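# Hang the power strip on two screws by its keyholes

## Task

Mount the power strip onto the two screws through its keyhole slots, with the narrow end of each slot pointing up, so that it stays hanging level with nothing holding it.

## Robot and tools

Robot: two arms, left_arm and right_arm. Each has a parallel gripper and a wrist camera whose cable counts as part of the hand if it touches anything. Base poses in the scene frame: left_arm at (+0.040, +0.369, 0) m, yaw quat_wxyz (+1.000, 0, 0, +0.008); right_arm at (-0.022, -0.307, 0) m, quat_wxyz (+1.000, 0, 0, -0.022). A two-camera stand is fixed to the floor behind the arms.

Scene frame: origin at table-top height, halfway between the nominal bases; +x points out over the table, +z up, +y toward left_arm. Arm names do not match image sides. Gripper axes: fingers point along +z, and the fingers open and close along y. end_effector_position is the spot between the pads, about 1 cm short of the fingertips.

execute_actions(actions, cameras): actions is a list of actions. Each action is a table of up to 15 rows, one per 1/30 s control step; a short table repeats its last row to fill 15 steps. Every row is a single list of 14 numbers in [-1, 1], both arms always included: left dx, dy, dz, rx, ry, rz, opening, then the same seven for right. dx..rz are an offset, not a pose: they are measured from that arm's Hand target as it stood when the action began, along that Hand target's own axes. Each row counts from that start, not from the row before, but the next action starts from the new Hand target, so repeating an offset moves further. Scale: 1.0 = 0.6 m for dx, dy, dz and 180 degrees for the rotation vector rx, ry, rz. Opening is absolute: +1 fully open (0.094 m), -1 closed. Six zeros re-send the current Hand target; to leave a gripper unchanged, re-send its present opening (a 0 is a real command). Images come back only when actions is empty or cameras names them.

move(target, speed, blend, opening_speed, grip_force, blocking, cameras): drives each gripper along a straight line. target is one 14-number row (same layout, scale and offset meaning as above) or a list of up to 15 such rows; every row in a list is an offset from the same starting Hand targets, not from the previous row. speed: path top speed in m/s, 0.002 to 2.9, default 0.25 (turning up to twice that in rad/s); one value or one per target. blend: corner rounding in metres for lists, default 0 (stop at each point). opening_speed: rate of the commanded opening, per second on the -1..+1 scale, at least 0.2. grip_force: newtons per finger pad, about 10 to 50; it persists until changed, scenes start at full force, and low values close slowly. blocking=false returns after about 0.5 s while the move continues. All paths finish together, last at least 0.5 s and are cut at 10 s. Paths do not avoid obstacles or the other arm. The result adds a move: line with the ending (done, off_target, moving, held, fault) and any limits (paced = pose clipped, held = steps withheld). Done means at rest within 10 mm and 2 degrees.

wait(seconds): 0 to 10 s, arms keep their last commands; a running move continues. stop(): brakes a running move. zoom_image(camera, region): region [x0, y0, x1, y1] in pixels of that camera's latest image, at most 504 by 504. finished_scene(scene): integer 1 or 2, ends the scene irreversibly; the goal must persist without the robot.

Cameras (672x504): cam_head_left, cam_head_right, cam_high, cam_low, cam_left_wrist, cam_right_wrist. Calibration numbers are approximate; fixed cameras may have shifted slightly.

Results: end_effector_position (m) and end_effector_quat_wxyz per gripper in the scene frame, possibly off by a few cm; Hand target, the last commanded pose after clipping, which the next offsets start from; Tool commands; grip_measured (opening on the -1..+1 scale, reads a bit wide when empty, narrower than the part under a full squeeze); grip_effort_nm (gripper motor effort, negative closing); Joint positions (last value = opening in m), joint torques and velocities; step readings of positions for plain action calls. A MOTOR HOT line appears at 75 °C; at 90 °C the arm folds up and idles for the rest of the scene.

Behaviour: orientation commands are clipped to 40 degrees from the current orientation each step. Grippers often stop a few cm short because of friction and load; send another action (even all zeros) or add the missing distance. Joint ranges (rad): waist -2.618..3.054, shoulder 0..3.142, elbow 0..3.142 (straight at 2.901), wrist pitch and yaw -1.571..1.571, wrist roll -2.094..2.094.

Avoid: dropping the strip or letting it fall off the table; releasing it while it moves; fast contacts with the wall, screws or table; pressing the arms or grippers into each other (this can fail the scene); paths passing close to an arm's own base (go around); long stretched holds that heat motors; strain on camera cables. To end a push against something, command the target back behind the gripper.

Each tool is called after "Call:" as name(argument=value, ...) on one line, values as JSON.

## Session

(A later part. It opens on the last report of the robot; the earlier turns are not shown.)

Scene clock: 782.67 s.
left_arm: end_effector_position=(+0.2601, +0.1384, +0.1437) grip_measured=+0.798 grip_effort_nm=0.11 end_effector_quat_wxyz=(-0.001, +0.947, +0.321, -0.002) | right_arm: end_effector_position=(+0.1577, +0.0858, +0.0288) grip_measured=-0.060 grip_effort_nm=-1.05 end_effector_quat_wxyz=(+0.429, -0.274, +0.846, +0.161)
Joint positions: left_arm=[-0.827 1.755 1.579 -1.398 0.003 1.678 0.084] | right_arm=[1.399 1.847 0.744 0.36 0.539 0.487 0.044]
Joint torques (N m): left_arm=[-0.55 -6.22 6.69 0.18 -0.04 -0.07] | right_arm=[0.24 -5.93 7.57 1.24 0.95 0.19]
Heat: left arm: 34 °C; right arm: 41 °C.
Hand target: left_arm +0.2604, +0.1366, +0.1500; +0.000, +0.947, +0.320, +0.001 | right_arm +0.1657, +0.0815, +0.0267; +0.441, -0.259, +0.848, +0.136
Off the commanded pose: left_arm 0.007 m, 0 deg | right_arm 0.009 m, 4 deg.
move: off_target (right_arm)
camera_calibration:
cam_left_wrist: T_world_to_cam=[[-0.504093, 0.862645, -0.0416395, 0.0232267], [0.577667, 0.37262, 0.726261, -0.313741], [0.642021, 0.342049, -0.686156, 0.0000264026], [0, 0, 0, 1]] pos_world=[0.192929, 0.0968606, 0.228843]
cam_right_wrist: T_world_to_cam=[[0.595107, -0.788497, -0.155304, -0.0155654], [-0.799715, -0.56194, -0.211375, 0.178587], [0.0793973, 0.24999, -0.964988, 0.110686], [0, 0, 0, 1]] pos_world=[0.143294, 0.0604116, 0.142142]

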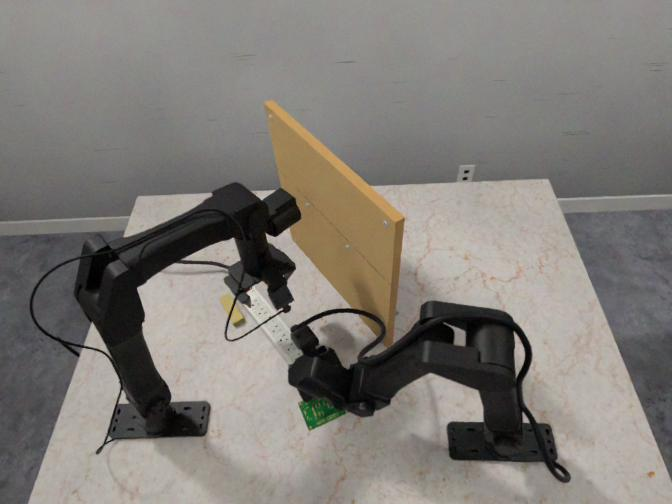

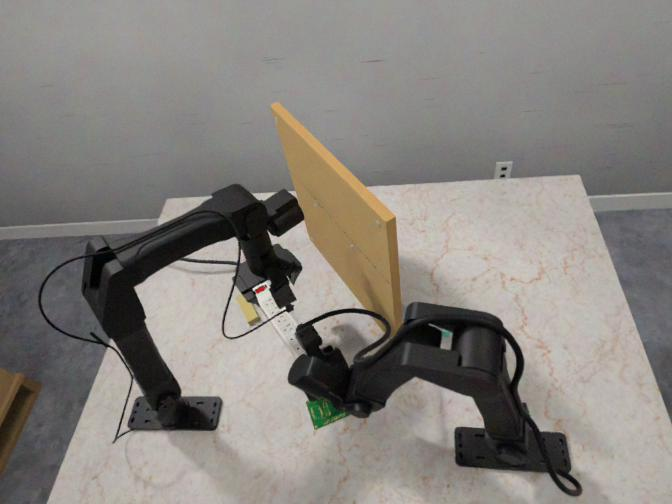

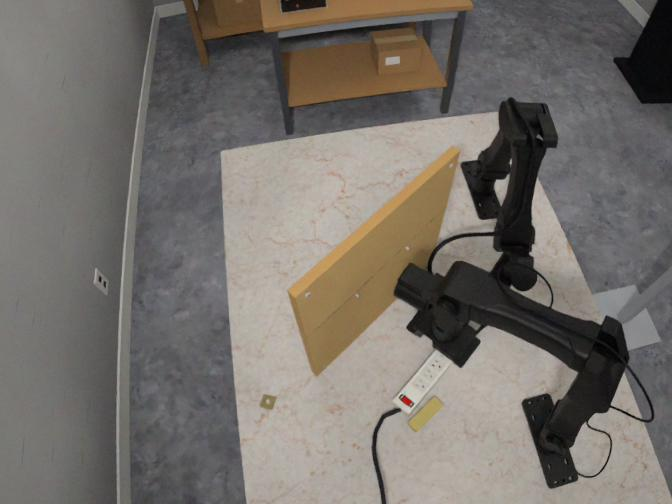

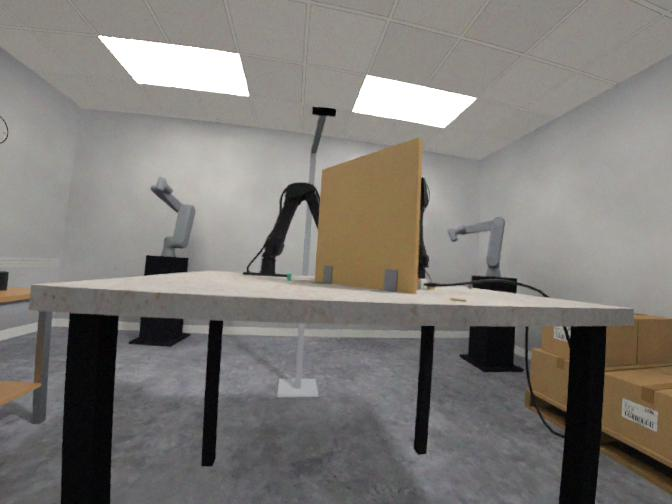

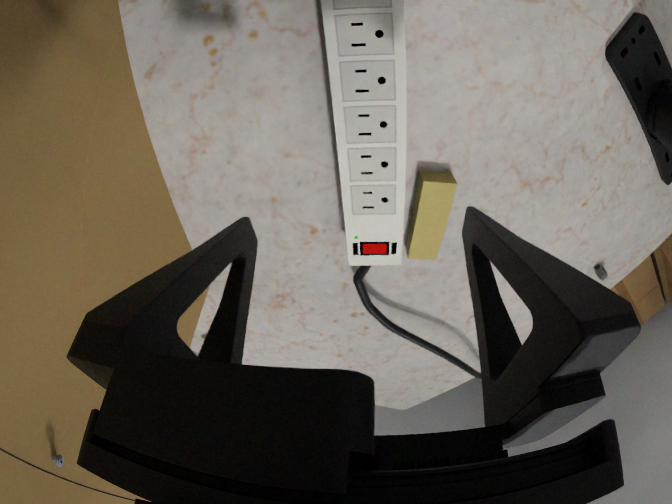

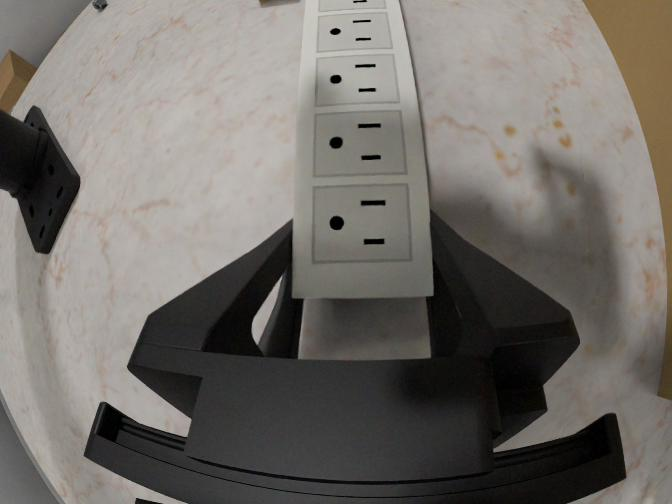

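Call:
move(target=[[-0.006,-0.011,-0.02,0,0,-0.5,0.8,0,0,0,0,0,0,-1],[-0.0125,-0.022,0,0,0,-1.0,0.8,0,0,0,0,0,0,-1]], speed=0.5, blend=[0.01,0], cameras=["cam_head_left","cam_left_wrist","cam_right_wrist"])

Scene clock: 824.37 s.
left_arm: end_effector_position=(+0.2467, +0.1435, +0.1430) grip_measured=+0.798 grip_effort_nm=0.10 end_effector_quat_wxyz=(-0.009, -0.319, +0.948, +0.016) | right_arm: end_effector_position=(+0.1577, +0.0858, +0.0288) grip_measured=-0.060 grip_effort_nm=-1.05 end_effector_quat_wxyz=(+0.429, -0.274, +0.846, +0.161)
Joint positions: left_arm=[-0.847 1.737 1.553 -1.424 0.004 -1.478 0.084] | right_arm=[1.399 1.847 0.744 0.36 0.539 0.487 0.044]
Joint torques (N m): left_arm=[-0.53 -8.98 4.12 0.44 -0.05 -0.12] | right_arm=[0.05 -5.93 7.73 1.21 0.96 0.18]
Heat: left arm: 36 °C; right arm: 42 °C.
Hand target: left_arm +0.2465, +0.1426, +0.1501; +0.001, -0.320, +0.947, +0.000 | right_arm +0.1657, +0.0815, +0.0267; +0.441, -0.259, +0.848, +0.136
Off the commanded pose: left_arm 0.007 m, 2 deg | right_arm 0.009 m, 4 deg.
move: off_target (right_arm)
camera_calibration:
cam_left_wrist: T_world_to_cam=[[0.498478, -0.863322, -0.0787032, 0.01776], [-0.556104, -0.388091, 0.734938, 0.0803354], [-0.665033, -0.322583, -0.673552, 0.42249], [0, 0, 0, 1]] pos_world=[0.316792, 0.182798, 0.226925]
cam_right_wrist: T_world_to_cam=[[0.595107, -0.788497, -0.155304, -0.0155654], [-0.799715, -0.56194, -0.211375, 0.178587], [0.0793973, 0.24999, -0.964988, 0.110686], [0, 0, 0, 1]] pos_world=[0.143294, 0.0604116, 0.142142]
Images, in order (width x height): cam_head_left 672x504, cam_left_wrist 672x504, cam_right_wrist 672x504.

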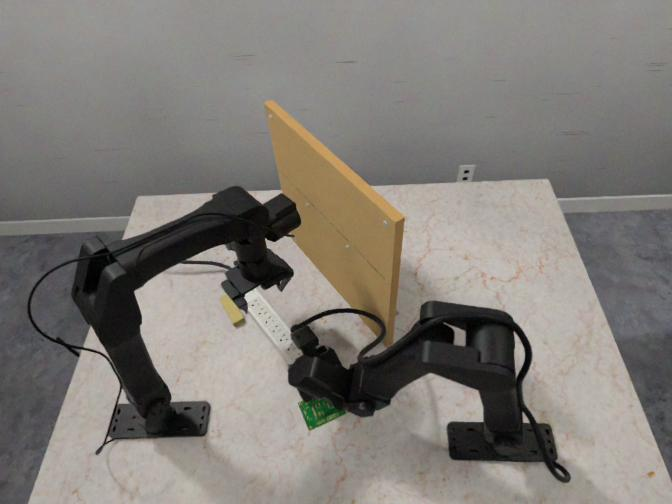

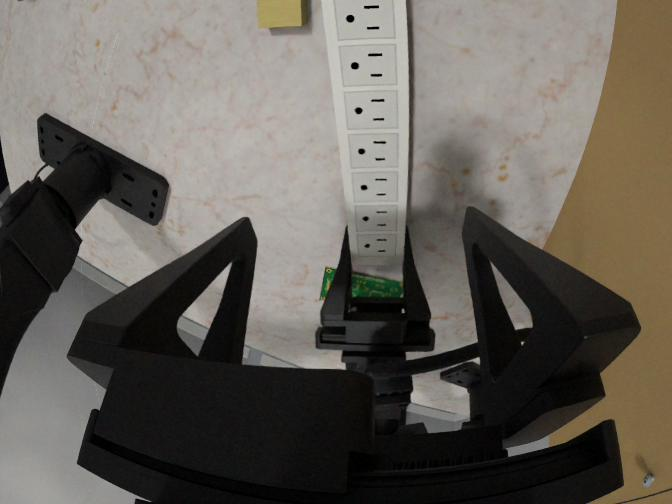

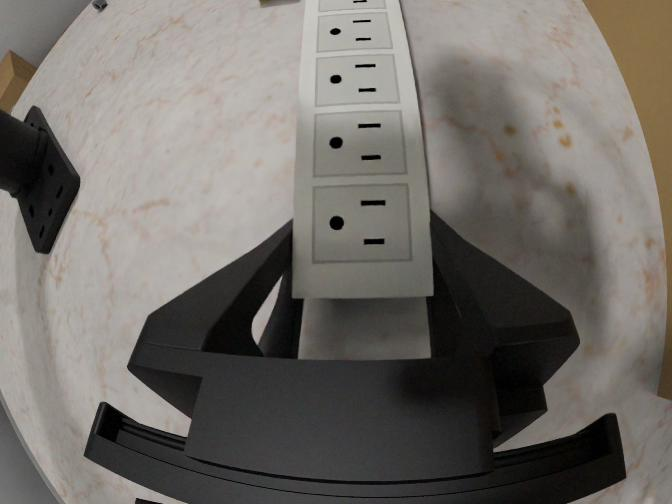

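Call:
move(target=[[0,-0.008,0.1,0,0,0,1,0,0,0,0,0,0,-1],[0,-0.008,0.197,0,0,0,1,0,0,0,0,0,0,-1]], speed=0.07, blend=[0.01,0], cameras=["cam_head_left","cam_left_wrist","cam_right_wrist"])

Scene clock: 842.17 s.
left_arm: end_effector_position=(+0.2495, +0.1405, +0.0340) grip_measured=+0.998 grip_effort_nm=0.12 end_effector_quat_wxyz=(-0.003, -0.320, +0.948, +0.001) | right_arm: end_effector_position=(+0.1577, +0.0858, +0.0288) grip_measured=-0.060 grip_effort_nm=-1.05 end_effector_quat_wxyz=(+0.429, -0.274, +0.846, +0.161)
Joint positions: left_arm=[-0.847 1.787 1.174 -0.962 0.004 -1.48 0.094] | right_arm=[1.399 1.847 0.744 0.36 0.539 0.487 0.044]
Joint torques (N m): left_arm=[-0.7 -6.2 4.04 0.55 -0.06 -0.1] | right_arm=[0.21 -6 7.58 1.23 0.94 0.13]
Heat: left arm: 35 °C; right arm: 42 °C.
Hand target: left_arm +0.2495, +0.1390, +0.0318; +0.001, -0.320, +0.947, +0.000 | right_arm +0.1657, +0.0815, +0.0267; +0.441, -0.259, +0.848, +0.136
Off the commanded pose: left_arm 0.003 m, 0 deg | right_arm 0.009 m, 4 deg.
move: off_target (right_arm)
camera_calibration:
cam_left_wrist: T_world_to_cam=[[0.501507, -0.863828, -0.0478789, 0.00345264], [-0.571011, -0.372069, 0.731786, 0.162357], [-0.649951, -0.339656, -0.679851, 0.348744], [0, 0, 0, 1]] pos_world=[0.317643, 0.181844, 0.118449]
cam_right_wrist: T_world_to_cam=[[0.595107, -0.788497, -0.155304, -0.0155654], [-0.799715, -0.56194, -0.211375, 0.178587], [0.0793973, 0.24999, -0.964988, 0.110686], [0, 0, 0, 1]] pos_world=[0.143294, 0.0604116, 0.142142]
Images, in order (width x height): cam_head_left 672x504, cam_left_wrist 672x504, cam_right_wrist 672x504.

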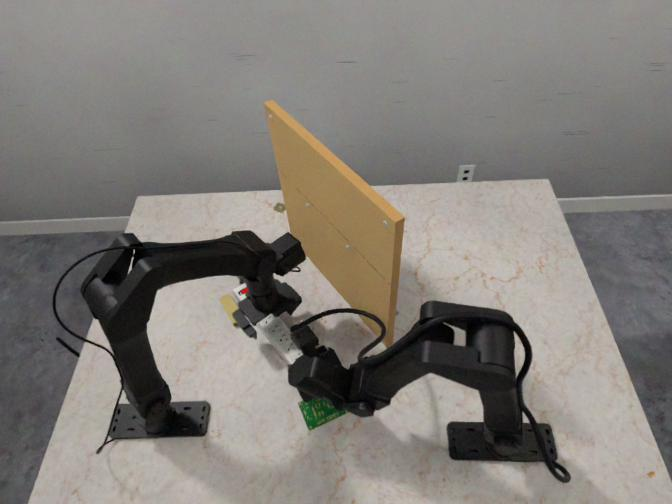

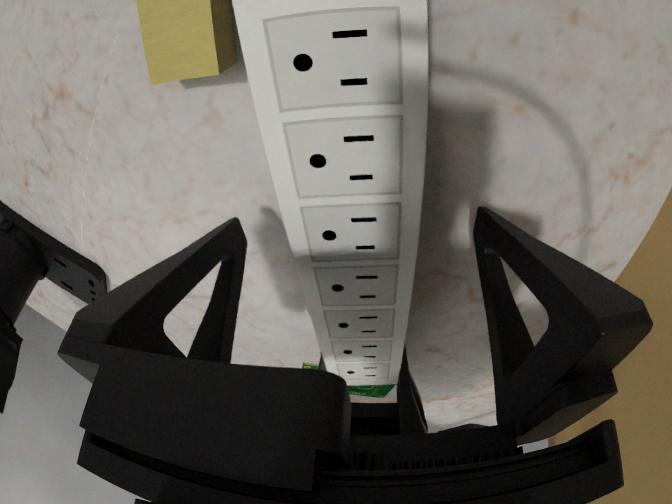

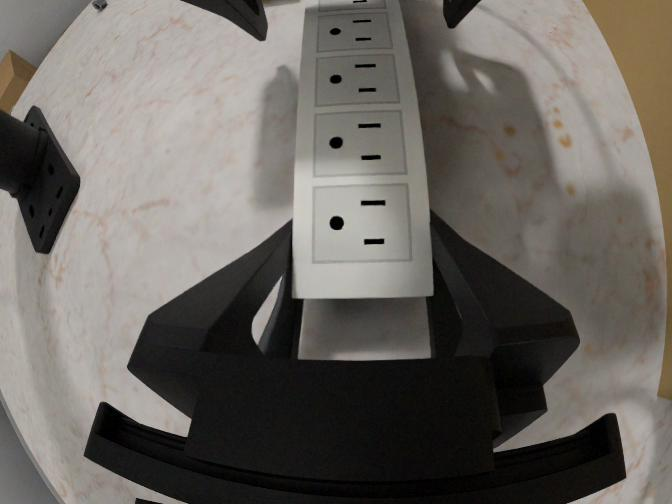

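Call:
move(target=[[0,0,0.015,0,0,0,1,0,0,0,0,0,0,-1],[0,0,0.015,0,0,0,-1,0,0,0,0,0,0,-1]], speed=0.04, opening_speed=1, cameras=["cam_left_wrist"])

Scene clock: 850.10 s.
left_arm: end_effector_position=(+0.2499, +0.1395, +0.0258) grip_measured=-0.047 grip_effort_nm=-1.04 end_effector_quat_wxyz=(-0.002, -0.317, +0.948, -0.001) | right_arm: end_effector_position=(+0.1585, +0.0846, +0.0286) grip_measured=-0.060 grip_effort_nm=-1.05 end_effector_quat_wxyz=(+0.430, -0.274, +0.846, +0.158)
Joint positions: left_arm=[-0.848 1.799 1.154 -0.926 0.004 -1.477 0.045] | right_arm=[1.399 1.847 0.744 0.356 0.545 0.486 0.044]
Joint torques (N m): left_arm=[-0.5 -6.08 3.88 0.5 -0.07 -0.12] | right_arm=[0.35 -5.91 7.66 1.25 0.88 0.2]
Heat: left arm: 35 °C; right arm: 42 °C.
Hand target: left_arm +0.2496, +0.1390, +0.0228; +0.001, -0.320, +0.947, +0.000 | right_arm +0.1657, +0.0815, +0.0266; +0.441, -0.259, +0.848, +0.136
Off the commanded pose: left_arm 0.003 m, 0 deg | right_arm 0.008 m, 3 deg.
move: off_target (right_arm)
camera_calibration:
cam_left_wrist: T_world_to_cam=[[0.497634, -0.866284, -0.0437388, 0.00326731], [-0.574788, -0.36711, 0.731333, 0.168433], [-0.649599, -0.338795, -0.680616, 0.34291], [0, 0, 0, 1]] pos_world=[0.317941, 0.18084, 0.110352]
Images, in order (width x height): cam_left_wrist 672x504.

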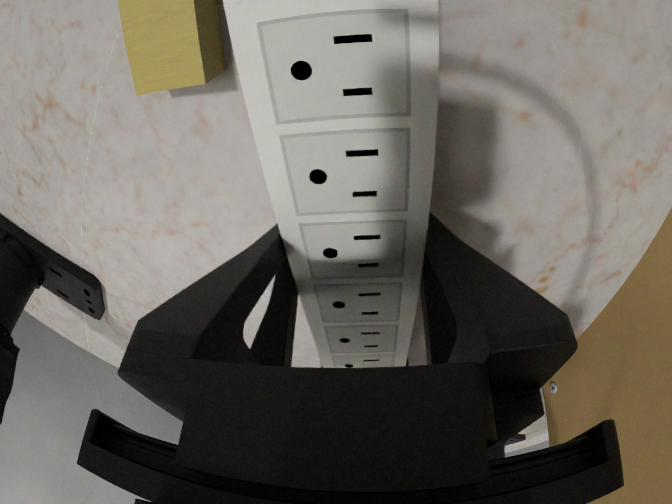

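Call:
move(target=[[0,0,0,0,0,0,-1,0,0,0,0,0,0,0.4],[0,0,0,0,0,0,-1,0,0,-0.2,0,0,0,0.4],[0,0,0,0,0,0,-1,-0.042,-0.323,-0.373,0,0,0,0.4]], speed=[0.05,0.12,0.2], blend=[0,0.03,0], cameras=["cam_head_left","cam_left_wrist"])

Scene clock: 867.57 s.
left_arm: end_effector_position=(+0.2499, +0.1395, +0.0258) grip_measured=-0.047 grip_effort_nm=-1.04 end_effector_quat_wxyz=(-0.002, -0.327, +0.945, -0.001) | right_arm: end_effector_position=(+0.1350, -0.1703, +0.1657) grip_measured=+0.398 grip_effort_nm=0.08 end_effector_quat_wxyz=(+0.434, -0.261, +0.852, +0.132)
Joint positions: left_arm=[-0.848 1.799 1.154 -0.926 0.004 -1.496 0.045] | right_arm=[1.016 0.395 0.54 -0.809 0.304 0.227 0.066]
Joint torques (N m): left_arm=[-0.44 -6.13 3.84 0.51 -0.06 0.07] | right_arm=[-0.65 1.16 9.81 1.34 0.07 -0.05]
Heat: left arm: 34 °C; right arm: 42 °C.
Hand target: left_arm +0.2496, +0.1390, +0.0228; +0.001, -0.320, +0.947, +0.000 | right_arm +0.1339, -0.1738, +0.1753; +0.441, -0.259, +0.848, +0.136
Off the commanded pose: left_arm 0.003 m, 1 deg | right_arm 0.010 m, 1 deg.
move: done
camera_calibration:
cam_left_wrist: T_world_to_cam=[[0.514407, -0.856425, -0.0438432, -0.00234185], [-0.567499, -0.378304, 0.731321, 0.168193], [-0.642908, -0.351316, -0.680622, 0.343007], [0, 0, 0, 1]] pos_world=[0.317176, 0.182126, 0.110352]
Images, in order (width x height): cam_head_left 672x504, cam_left_wrist 672x504.

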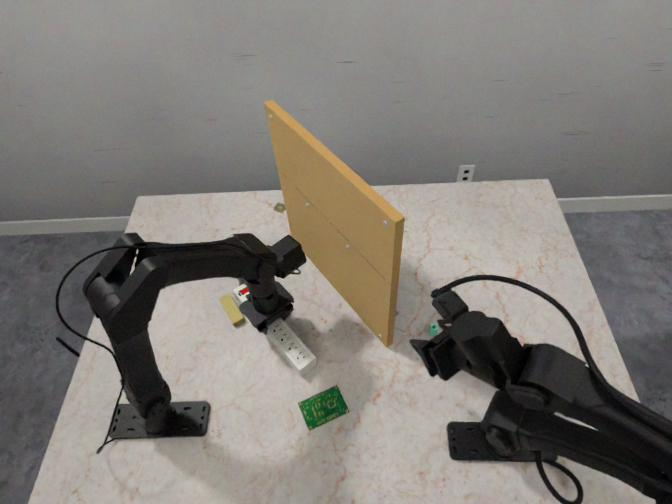

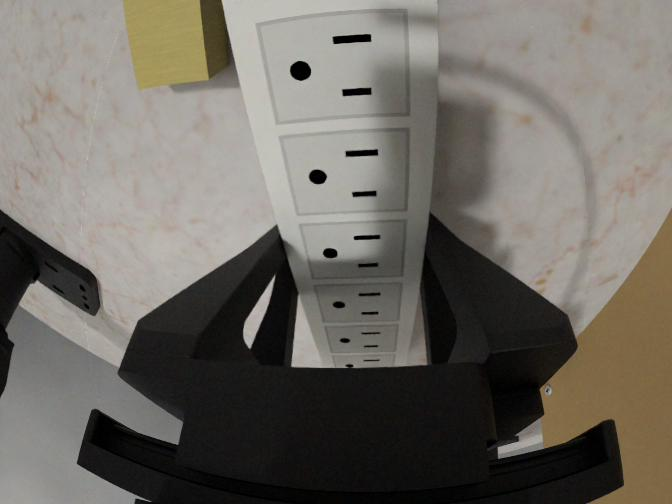

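Call:
move(target=[[0,0,-0.17,0.12,0,0,-1,0,0,0,0,0,0,0.4],[-0.086,-0.17,-0.31,0.5,0,0,-1,0,0,0,0,0,0,0.4]], speed=0.18, blend=[0.03,0], cameras=["all"])

Scene clock: 891.87 s.
left_arm: end_effector_position=(+0.3545, +0.0955, +0.1800) grip_measured=-0.047 grip_effort_nm=-1.04 end_effector_quat_wxyz=(+0.210, -0.268, +0.694, -0.634) | right_arm: end_effector_position=(+0.1349, -0.1702, +0.1657) grip_measured=+0.398 grip_effort_nm=0.08 end_effector_quat_wxyz=(+0.434, -0.262, +0.852, +0.132)
Joint positions: left_arm=[-0.614 1.454 0.454 0.888 0.283 -1.588 0.045] | right_arm=[1.016 0.395 0.54 -0.809 0.303 0.227 0.066]
Joint torques (N m): left_arm=[-0.14 -4.41 5.29 3.17 0.43 0.25] | right_arm=[-0.61 1.28 9.73 1.35 0.06 -0.03]
Heat: left arm: 34 °C; right arm: 45 °C.
Hand target: left_arm +0.3522, +0.0889, +0.2088; +0.227, -0.226, +0.670, -0.670 | right_arm +0.1339, -0.1738, +0.1753; +0.441, -0.259, +0.848, +0.136
Off the commanded pose: left_arm 0.030 m, 7 deg | right_arm 0.010 m, 1 deg.
move: off_target (left_arm)
camera_calibration:
cam_left_wrist: T_world_to_cam=[[0.0371419, -0.164462, 0.985684, -0.169322], [-0.990366, 0.125612, 0.0582768, 0.321038], [-0.133398, -0.978353, -0.158212, 0.285005], [0, 0, 0, 1]] pos_world=[0.362253, 0.210662, 0.19328]
cam_right_wrist: T_world_to_cam=[[0.556562, -0.822632, -0.116255, -0.189763], [-0.823903, -0.528505, -0.204614, 0.0532234], [0.106881, 0.209663, -0.971915, 0.299271], [0, 0, 0, 1]] pos_world=[0.117479, -0.190722, 0.279695]

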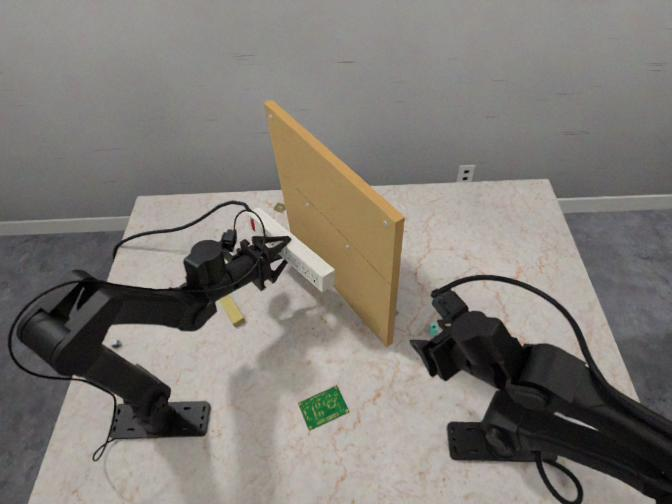

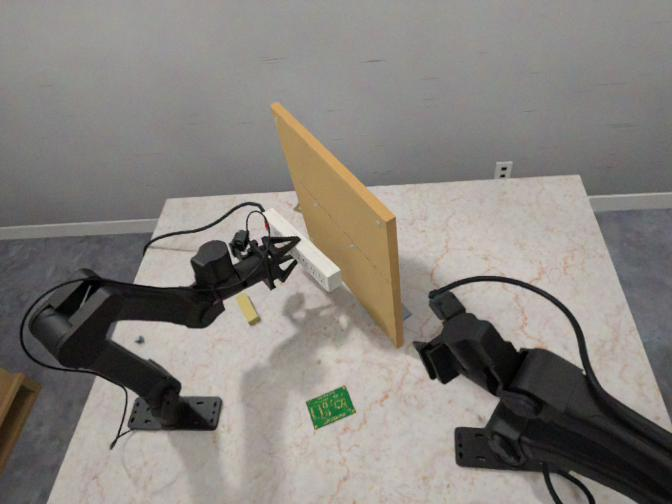

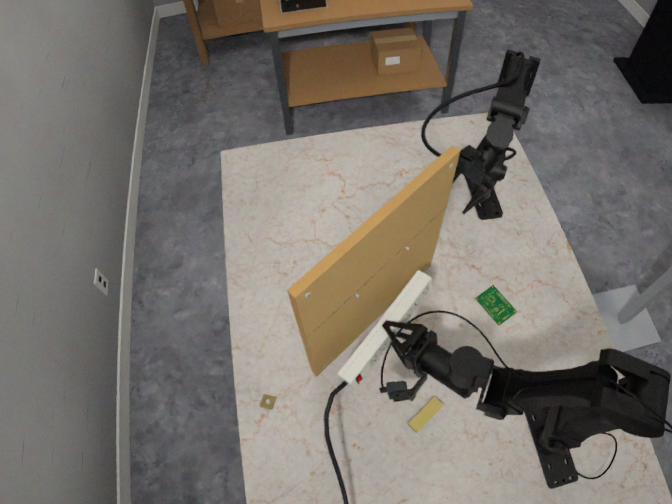

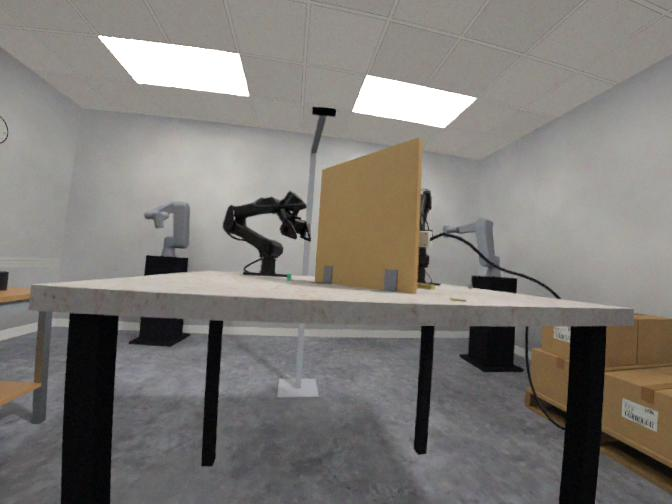

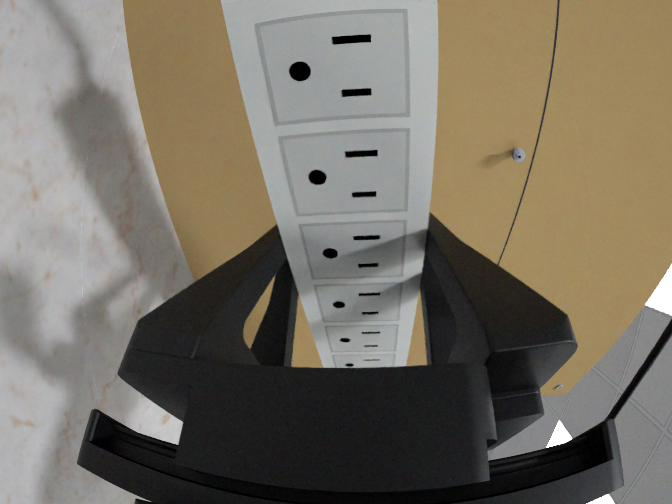

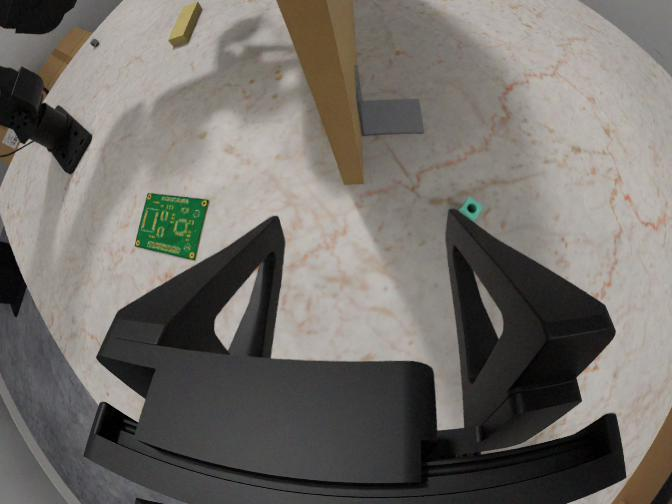

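Call:
move(target=[0.009,-0.053,0.055,0.034,0.021,0.0156,-1,0,0,0,0,0,0,0.4], speed=0.08, cameras=["cam_head_left","cam_head_right","cam_high","cam_left_wrist"])

Call:
zoom_image(camera="cam_head_left", region=[230, 150, 410, 310])

Call:
zoom_image(camera="cam_high", region=[280, 140, 480, 400])

Call:
zoom_image(camera="cam_head_right", region=[230, 150, 410, 310])

Scene clock: 938.07 s.
left_arm: end_effector_position=(+0.3690, +0.0731, +0.1955) grip_measured=-0.047 grip_effort_nm=-1.04 end_effector_quat_wxyz=(+0.208, -0.235, +0.680, -0.663) | right_arm: end_effector_position=(+0.1349, -0.1702, +0.1657) grip_measured=+0.398 grip_effort_nm=0.08 end_effector_quat_wxyz=(+0.434, -0.262, +0.852, +0.132)
Joint positions: left_arm=[-0.618 1.569 0.545 0.986 0.332 -1.588 0.045] | right_arm=[1.016 0.395 0.54 -0.809 0.303 0.227 0.066]
Joint torques (N m): left_arm=[-1.13 -5.39 7.95 3.2 0.44 0.32] | right_arm=[-0.61 1.22 9.81 1.32 0.06 -0.02]
Heat: left arm: 34 °C; right arm: 46 °C.
Hand target: left_arm +0.3679, +0.0594, +0.2407; +0.233, -0.175, +0.646, -0.706 | right_arm +0.1339, -0.1738, +0.1753; +0.441, -0.259, +0.848, +0.136
Off the commanded pose: left_arm 0.047 m, 10 deg | right_arm 0.010 m, 1 deg.
move: off_target (left_arm)
camera_calibration:
cam_left_wrist: T_world_to_cam=[[-0.0288531, -0.120394, 0.992307, -0.168958], [-0.983744, 0.179445, -0.0068325, 0.343664], [-0.177242, -0.976373, -0.123615, 0.276741], [0, 0, 0, 1]] pos_world=[0.382253, 0.188192, 0.204216]
Images, in order (width x height): cam_head_left 672x504, cam_head_right 672x504, cam_high 672x504, cam_left_wrist 672x504.

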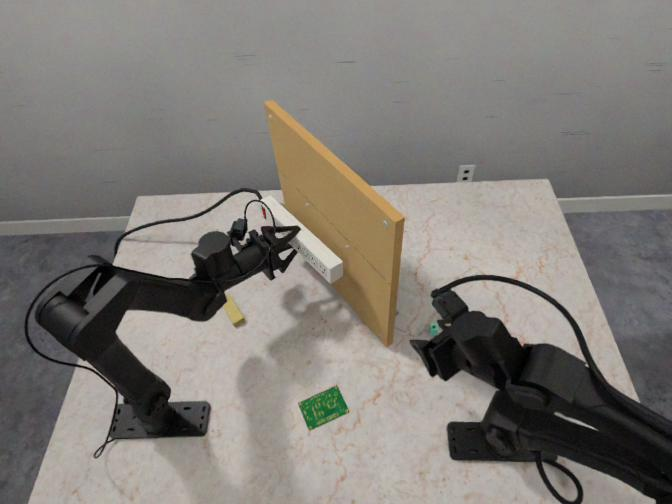

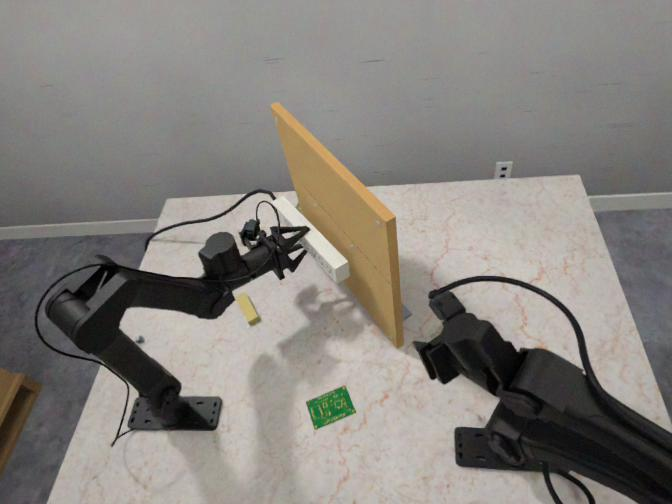

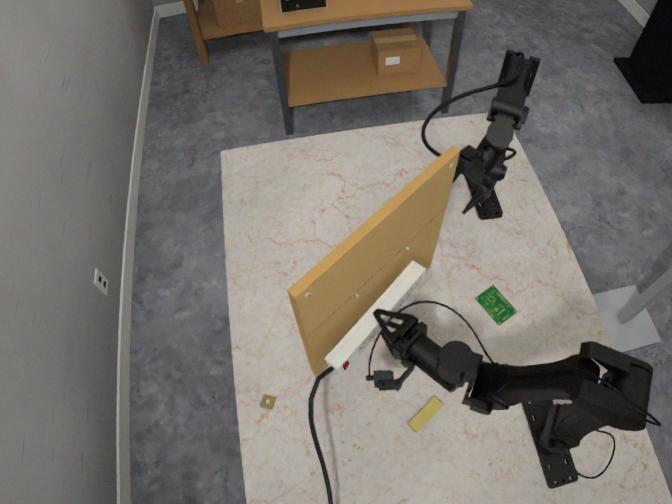

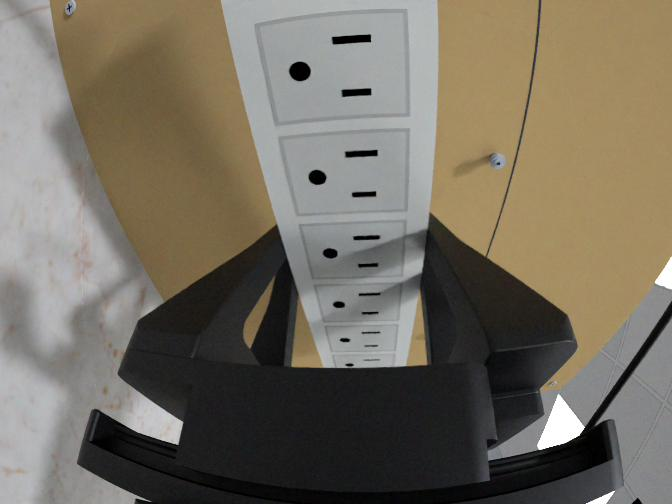

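Scaled by 2.800 from the camera's 672x504 image, which has a finer 960x720 frame.

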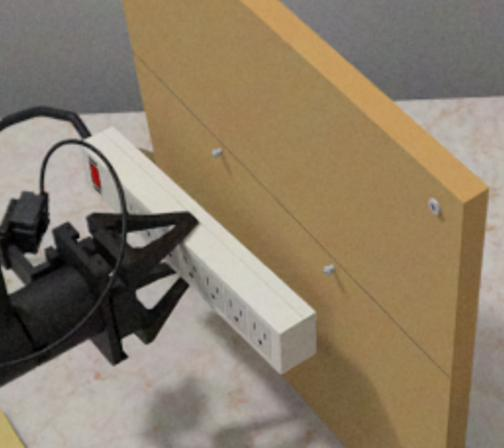

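Scaled by 1.938 from the camera's 672x504 image, which has a finer 960x720 frame.

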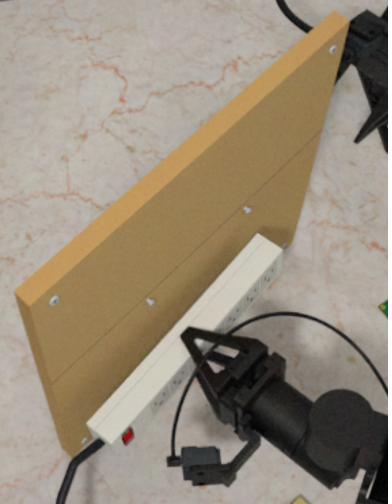

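Scaled by 2.800 from the camera's 672x504 image, which has a finer 960x720 frame.

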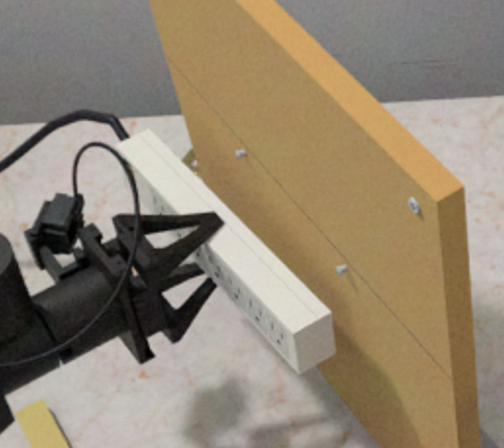

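Call:
move(target=[[0,0,-0.15,0,0,0,-1,0,0,0,0,0,0,0.4],[0.061,-0.047,-0.258,0,0.28,0,-1,-0.111,0.106,0,-0.174,-0.162,-0.063,0.4]], speed=0.2, blend=[0.03,0], cameras=["cam_right_wrist","cam_head_left"])

Scene clock: 1047.10 s.
left_arm: end_effector_position=(+0.2593, +0.1674, +0.2418) grip_measured=-0.047 grip_effort_nm=-1.04 end_effector_quat_wxyz=(-0.017, +0.026, +0.704, -0.709) | right_arm: end_effector_position=(+0.1292, -0.0997, +0.2351) grip_measured=+0.398 grip_effort_nm=0.09 end_effector_quat_wxyz=(+0.568, -0.407, +0.612, +0.371)
Joint positions: left_arm=[-0.115 1.33 0.469 1.037 1.533 -1.734 0.045] | right_arm=[0.511 0.356 0.301 -0.05 -0.695 -0.075 0.066]
Joint torques (N m): left_arm=[-0.06 -5.27 4.42 1.84 0.17 0.24] | right_arm=[-0.62 2.4 6.99 1.78 -0.17 0.06]
Heat: left arm: 41 °C; right arm: 46 °C.
Hand target: left_arm +0.2499, +0.1693, +0.2505; -0.064, +0.142, +0.684, -0.713 | right_arm +0.1301, -0.0998, +0.2300; +0.564, -0.406, +0.615, +0.373
Off the commanded pose: left_arm 0.013 m, 15 deg | right_arm 0.005 m, 1 deg.
joint sent to its limit (left arm) — joint 5 (wrist yaw), upper limit. The joint targets are off in orientation, not in position.
move: off_target (left_arm)
camera_calibration:
cam_right_wrist: T_world_to_cam=[[0.937216, -0.335892, -0.0938251, -0.126382], [-0.305782, -0.662078, -0.684215, 0.132473], [0.167703, 0.669947, -0.72322, 0.332018], [0, 0, 0, 1]] pos_world=[0.103274, -0.177178, 0.318904]
Images, in order (width x height): cam_head_left 672x504, cam_right_wrist 672x504.

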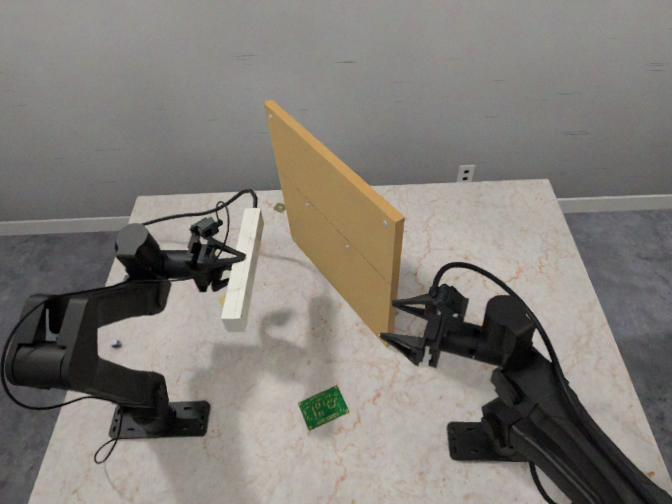

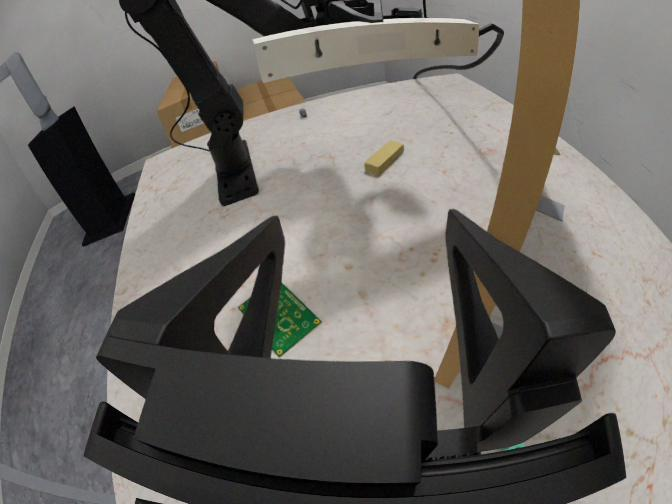

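Call:
zoom_image(camera="cam_right_wrist", region=[245, 10, 375, 90])

Call:
zoom_image(camera="cam_right_wrist", region=[365, 0, 495, 80])

Scaled by 3.877 from the camera's 672x504 image, which has a finer 960x720 frame.

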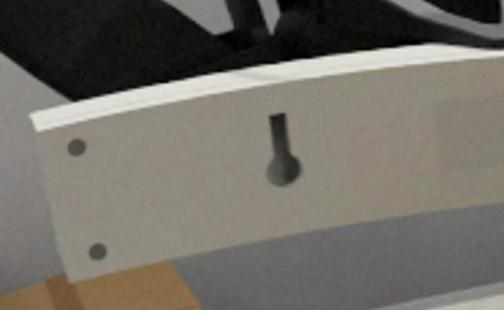

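Scaled by 3.877 from the camera's 672x504 image, which has a finer 960x720 frame.

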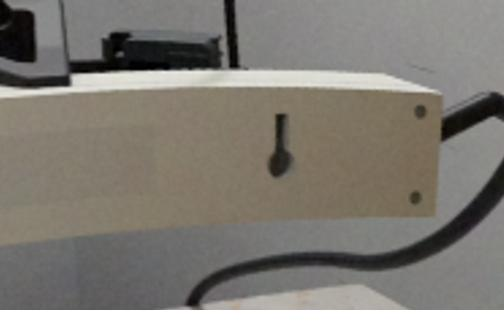

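Call:
move(target=[[-0.112,-0.079,0.137,0,-0.265,0.027,-1,0.01,0.149,-0.1175,0,0,0,0.4],[-0.192,-0.0685,0.196,0,-0.265,0.027,-1,0.01,0.149,-0.1175,0,0,0,0.4]], speed=[0.2,0.06], blend=[0.015,0], cameras=["cam_head_left","cam_high","cam_left_wrist","cam_right_wrist"])

Call:
zoom_image(camera="cam_head_left", region=[230, 150, 410, 310])

Call:
zoom_image(camera="cam_high", region=[300, 200, 460, 380])

Scene clock: 1110.60 s.
left_arm: end_effector_position=(+0.3212, +0.0360, +0.2551) grip_measured=-0.047 grip_effort_nm=-1.04 end_effector_quat_wxyz=(+0.213, -0.178, +0.691, -0.667) | right_arm: end_effector_position=(+0.0174, -0.1260, +0.2255) grip_measured=+0.398 grip_effort_nm=0.08 end_effector_quat_wxyz=(+0.554, -0.409, +0.615, +0.384)
Joint positions: left_arm=[-0.792 1.361 0.639 0.702 0.235 -1.509 0.045] | right_arm=[2.684 0.132 0.437 -0.949 1.417 0.657 0.066]
Joint torques (N m): left_arm=[-0.99 -4.6 9.21 3.21 0.13 0.37] | right_arm=[0.66 4.94 8.24 0.88 0.69 0.11]
Heat: left arm: 36 °C; right arm: 42 °C.
Hand target: left_arm +0.3210, +0.0262, +0.3074; +0.247, -0.130, +0.645, -0.712 | right_arm +0.0202, -0.1298, +0.2303; +0.564, -0.405, +0.615, +0.373
Off the commanded pose: left_arm 0.053 m, 10 deg | right_arm 0.007 m, 2 deg.
move: off_target (left_arm)
camera_calibration:
cam_left_wrist: T_world_to_cam=[[-0.119093, -0.149113, 0.981622, -0.201208], [-0.963091, 0.257718, -0.0776959, 0.312364], [-0.241397, -0.954645, -0.174302, 0.272116], [0, 0, 0, 1]] pos_world=[0.342561, 0.149269, 0.26921]
cam_right_wrist: T_world_to_cam=[[0.942254, -0.312249, -0.121069, -0.0223849], [-0.308776, -0.670029, -0.675069, 0.0712801], [0.12967, 0.673469, -0.727753, 0.363656], [0, 0, 0, 1]] pos_world=[-0.00405339, -0.204141, 0.31006]
Images, in order (width x height): cam_head_left 672x504, cam_high 672x504, cam_left_wrist 672x504, cam_right_wrist 672x504.

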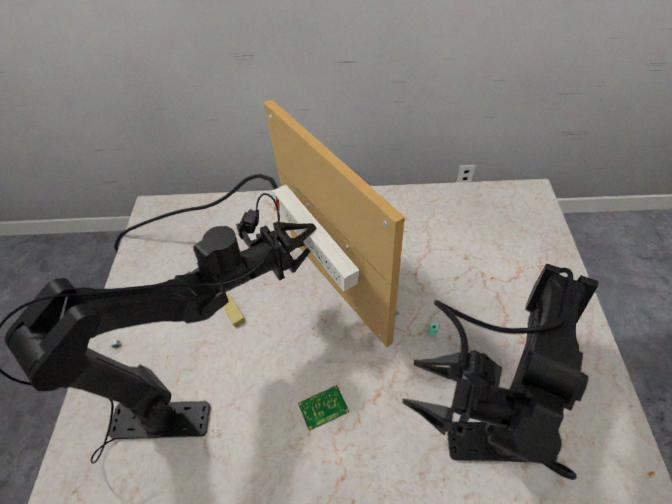

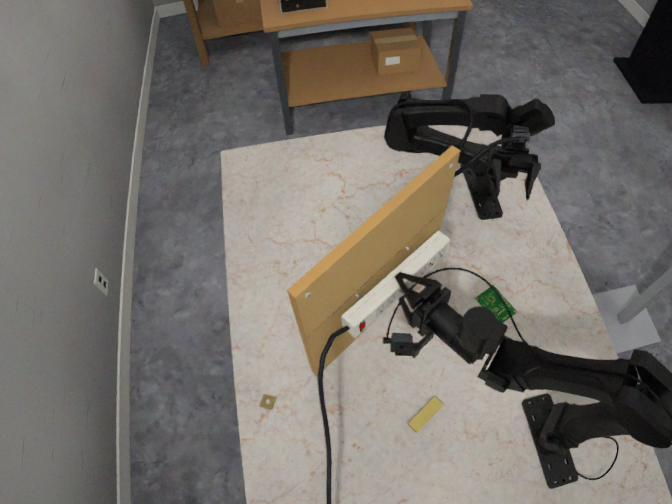

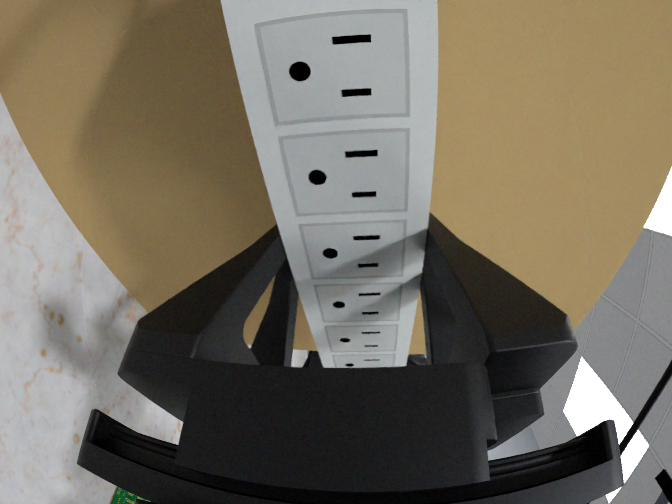

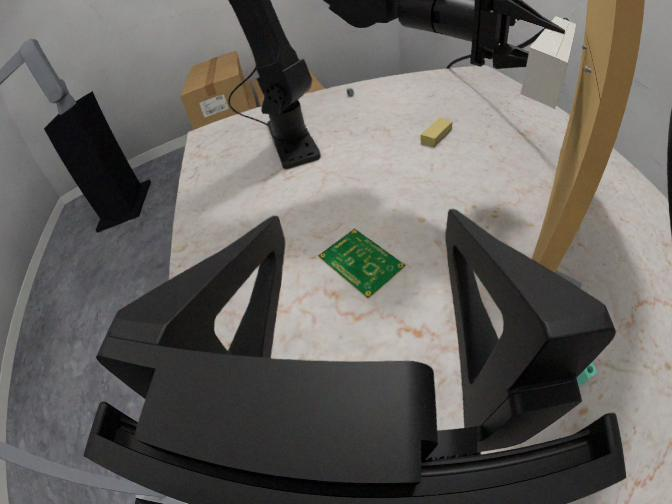

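Scaled by 2.800 from the camera's 672x504 image, which has a finer 960x720 frame.

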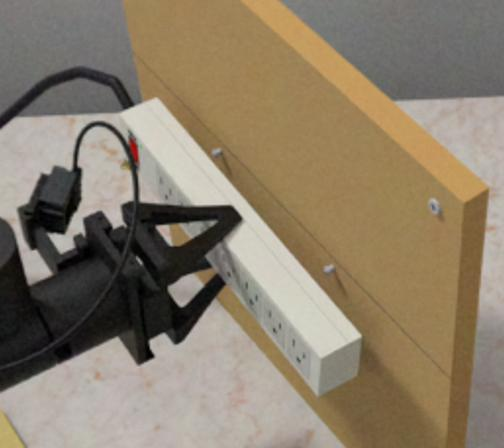

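Scaled by 2.800 from the camera's 672x504 image, which has a finer 960x720 frame.

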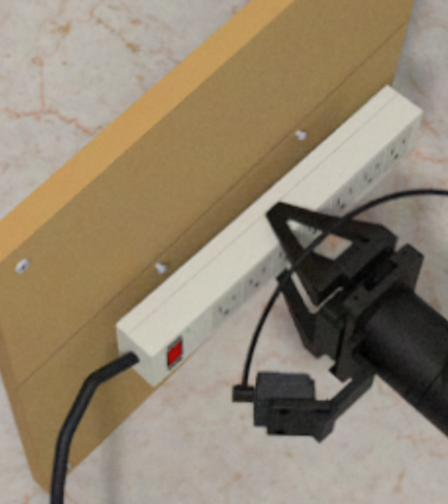

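Call:
zoom_image(camera="cam_right_wrist", region=[500, 0, 640, 130])

Scaled by 3.600 from the camera's 672x504 image, which has a finer 960x720 frame.

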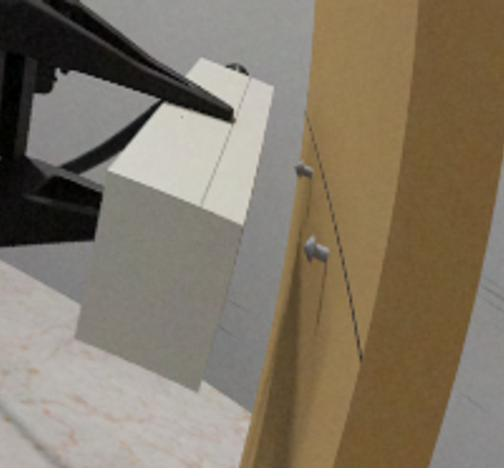

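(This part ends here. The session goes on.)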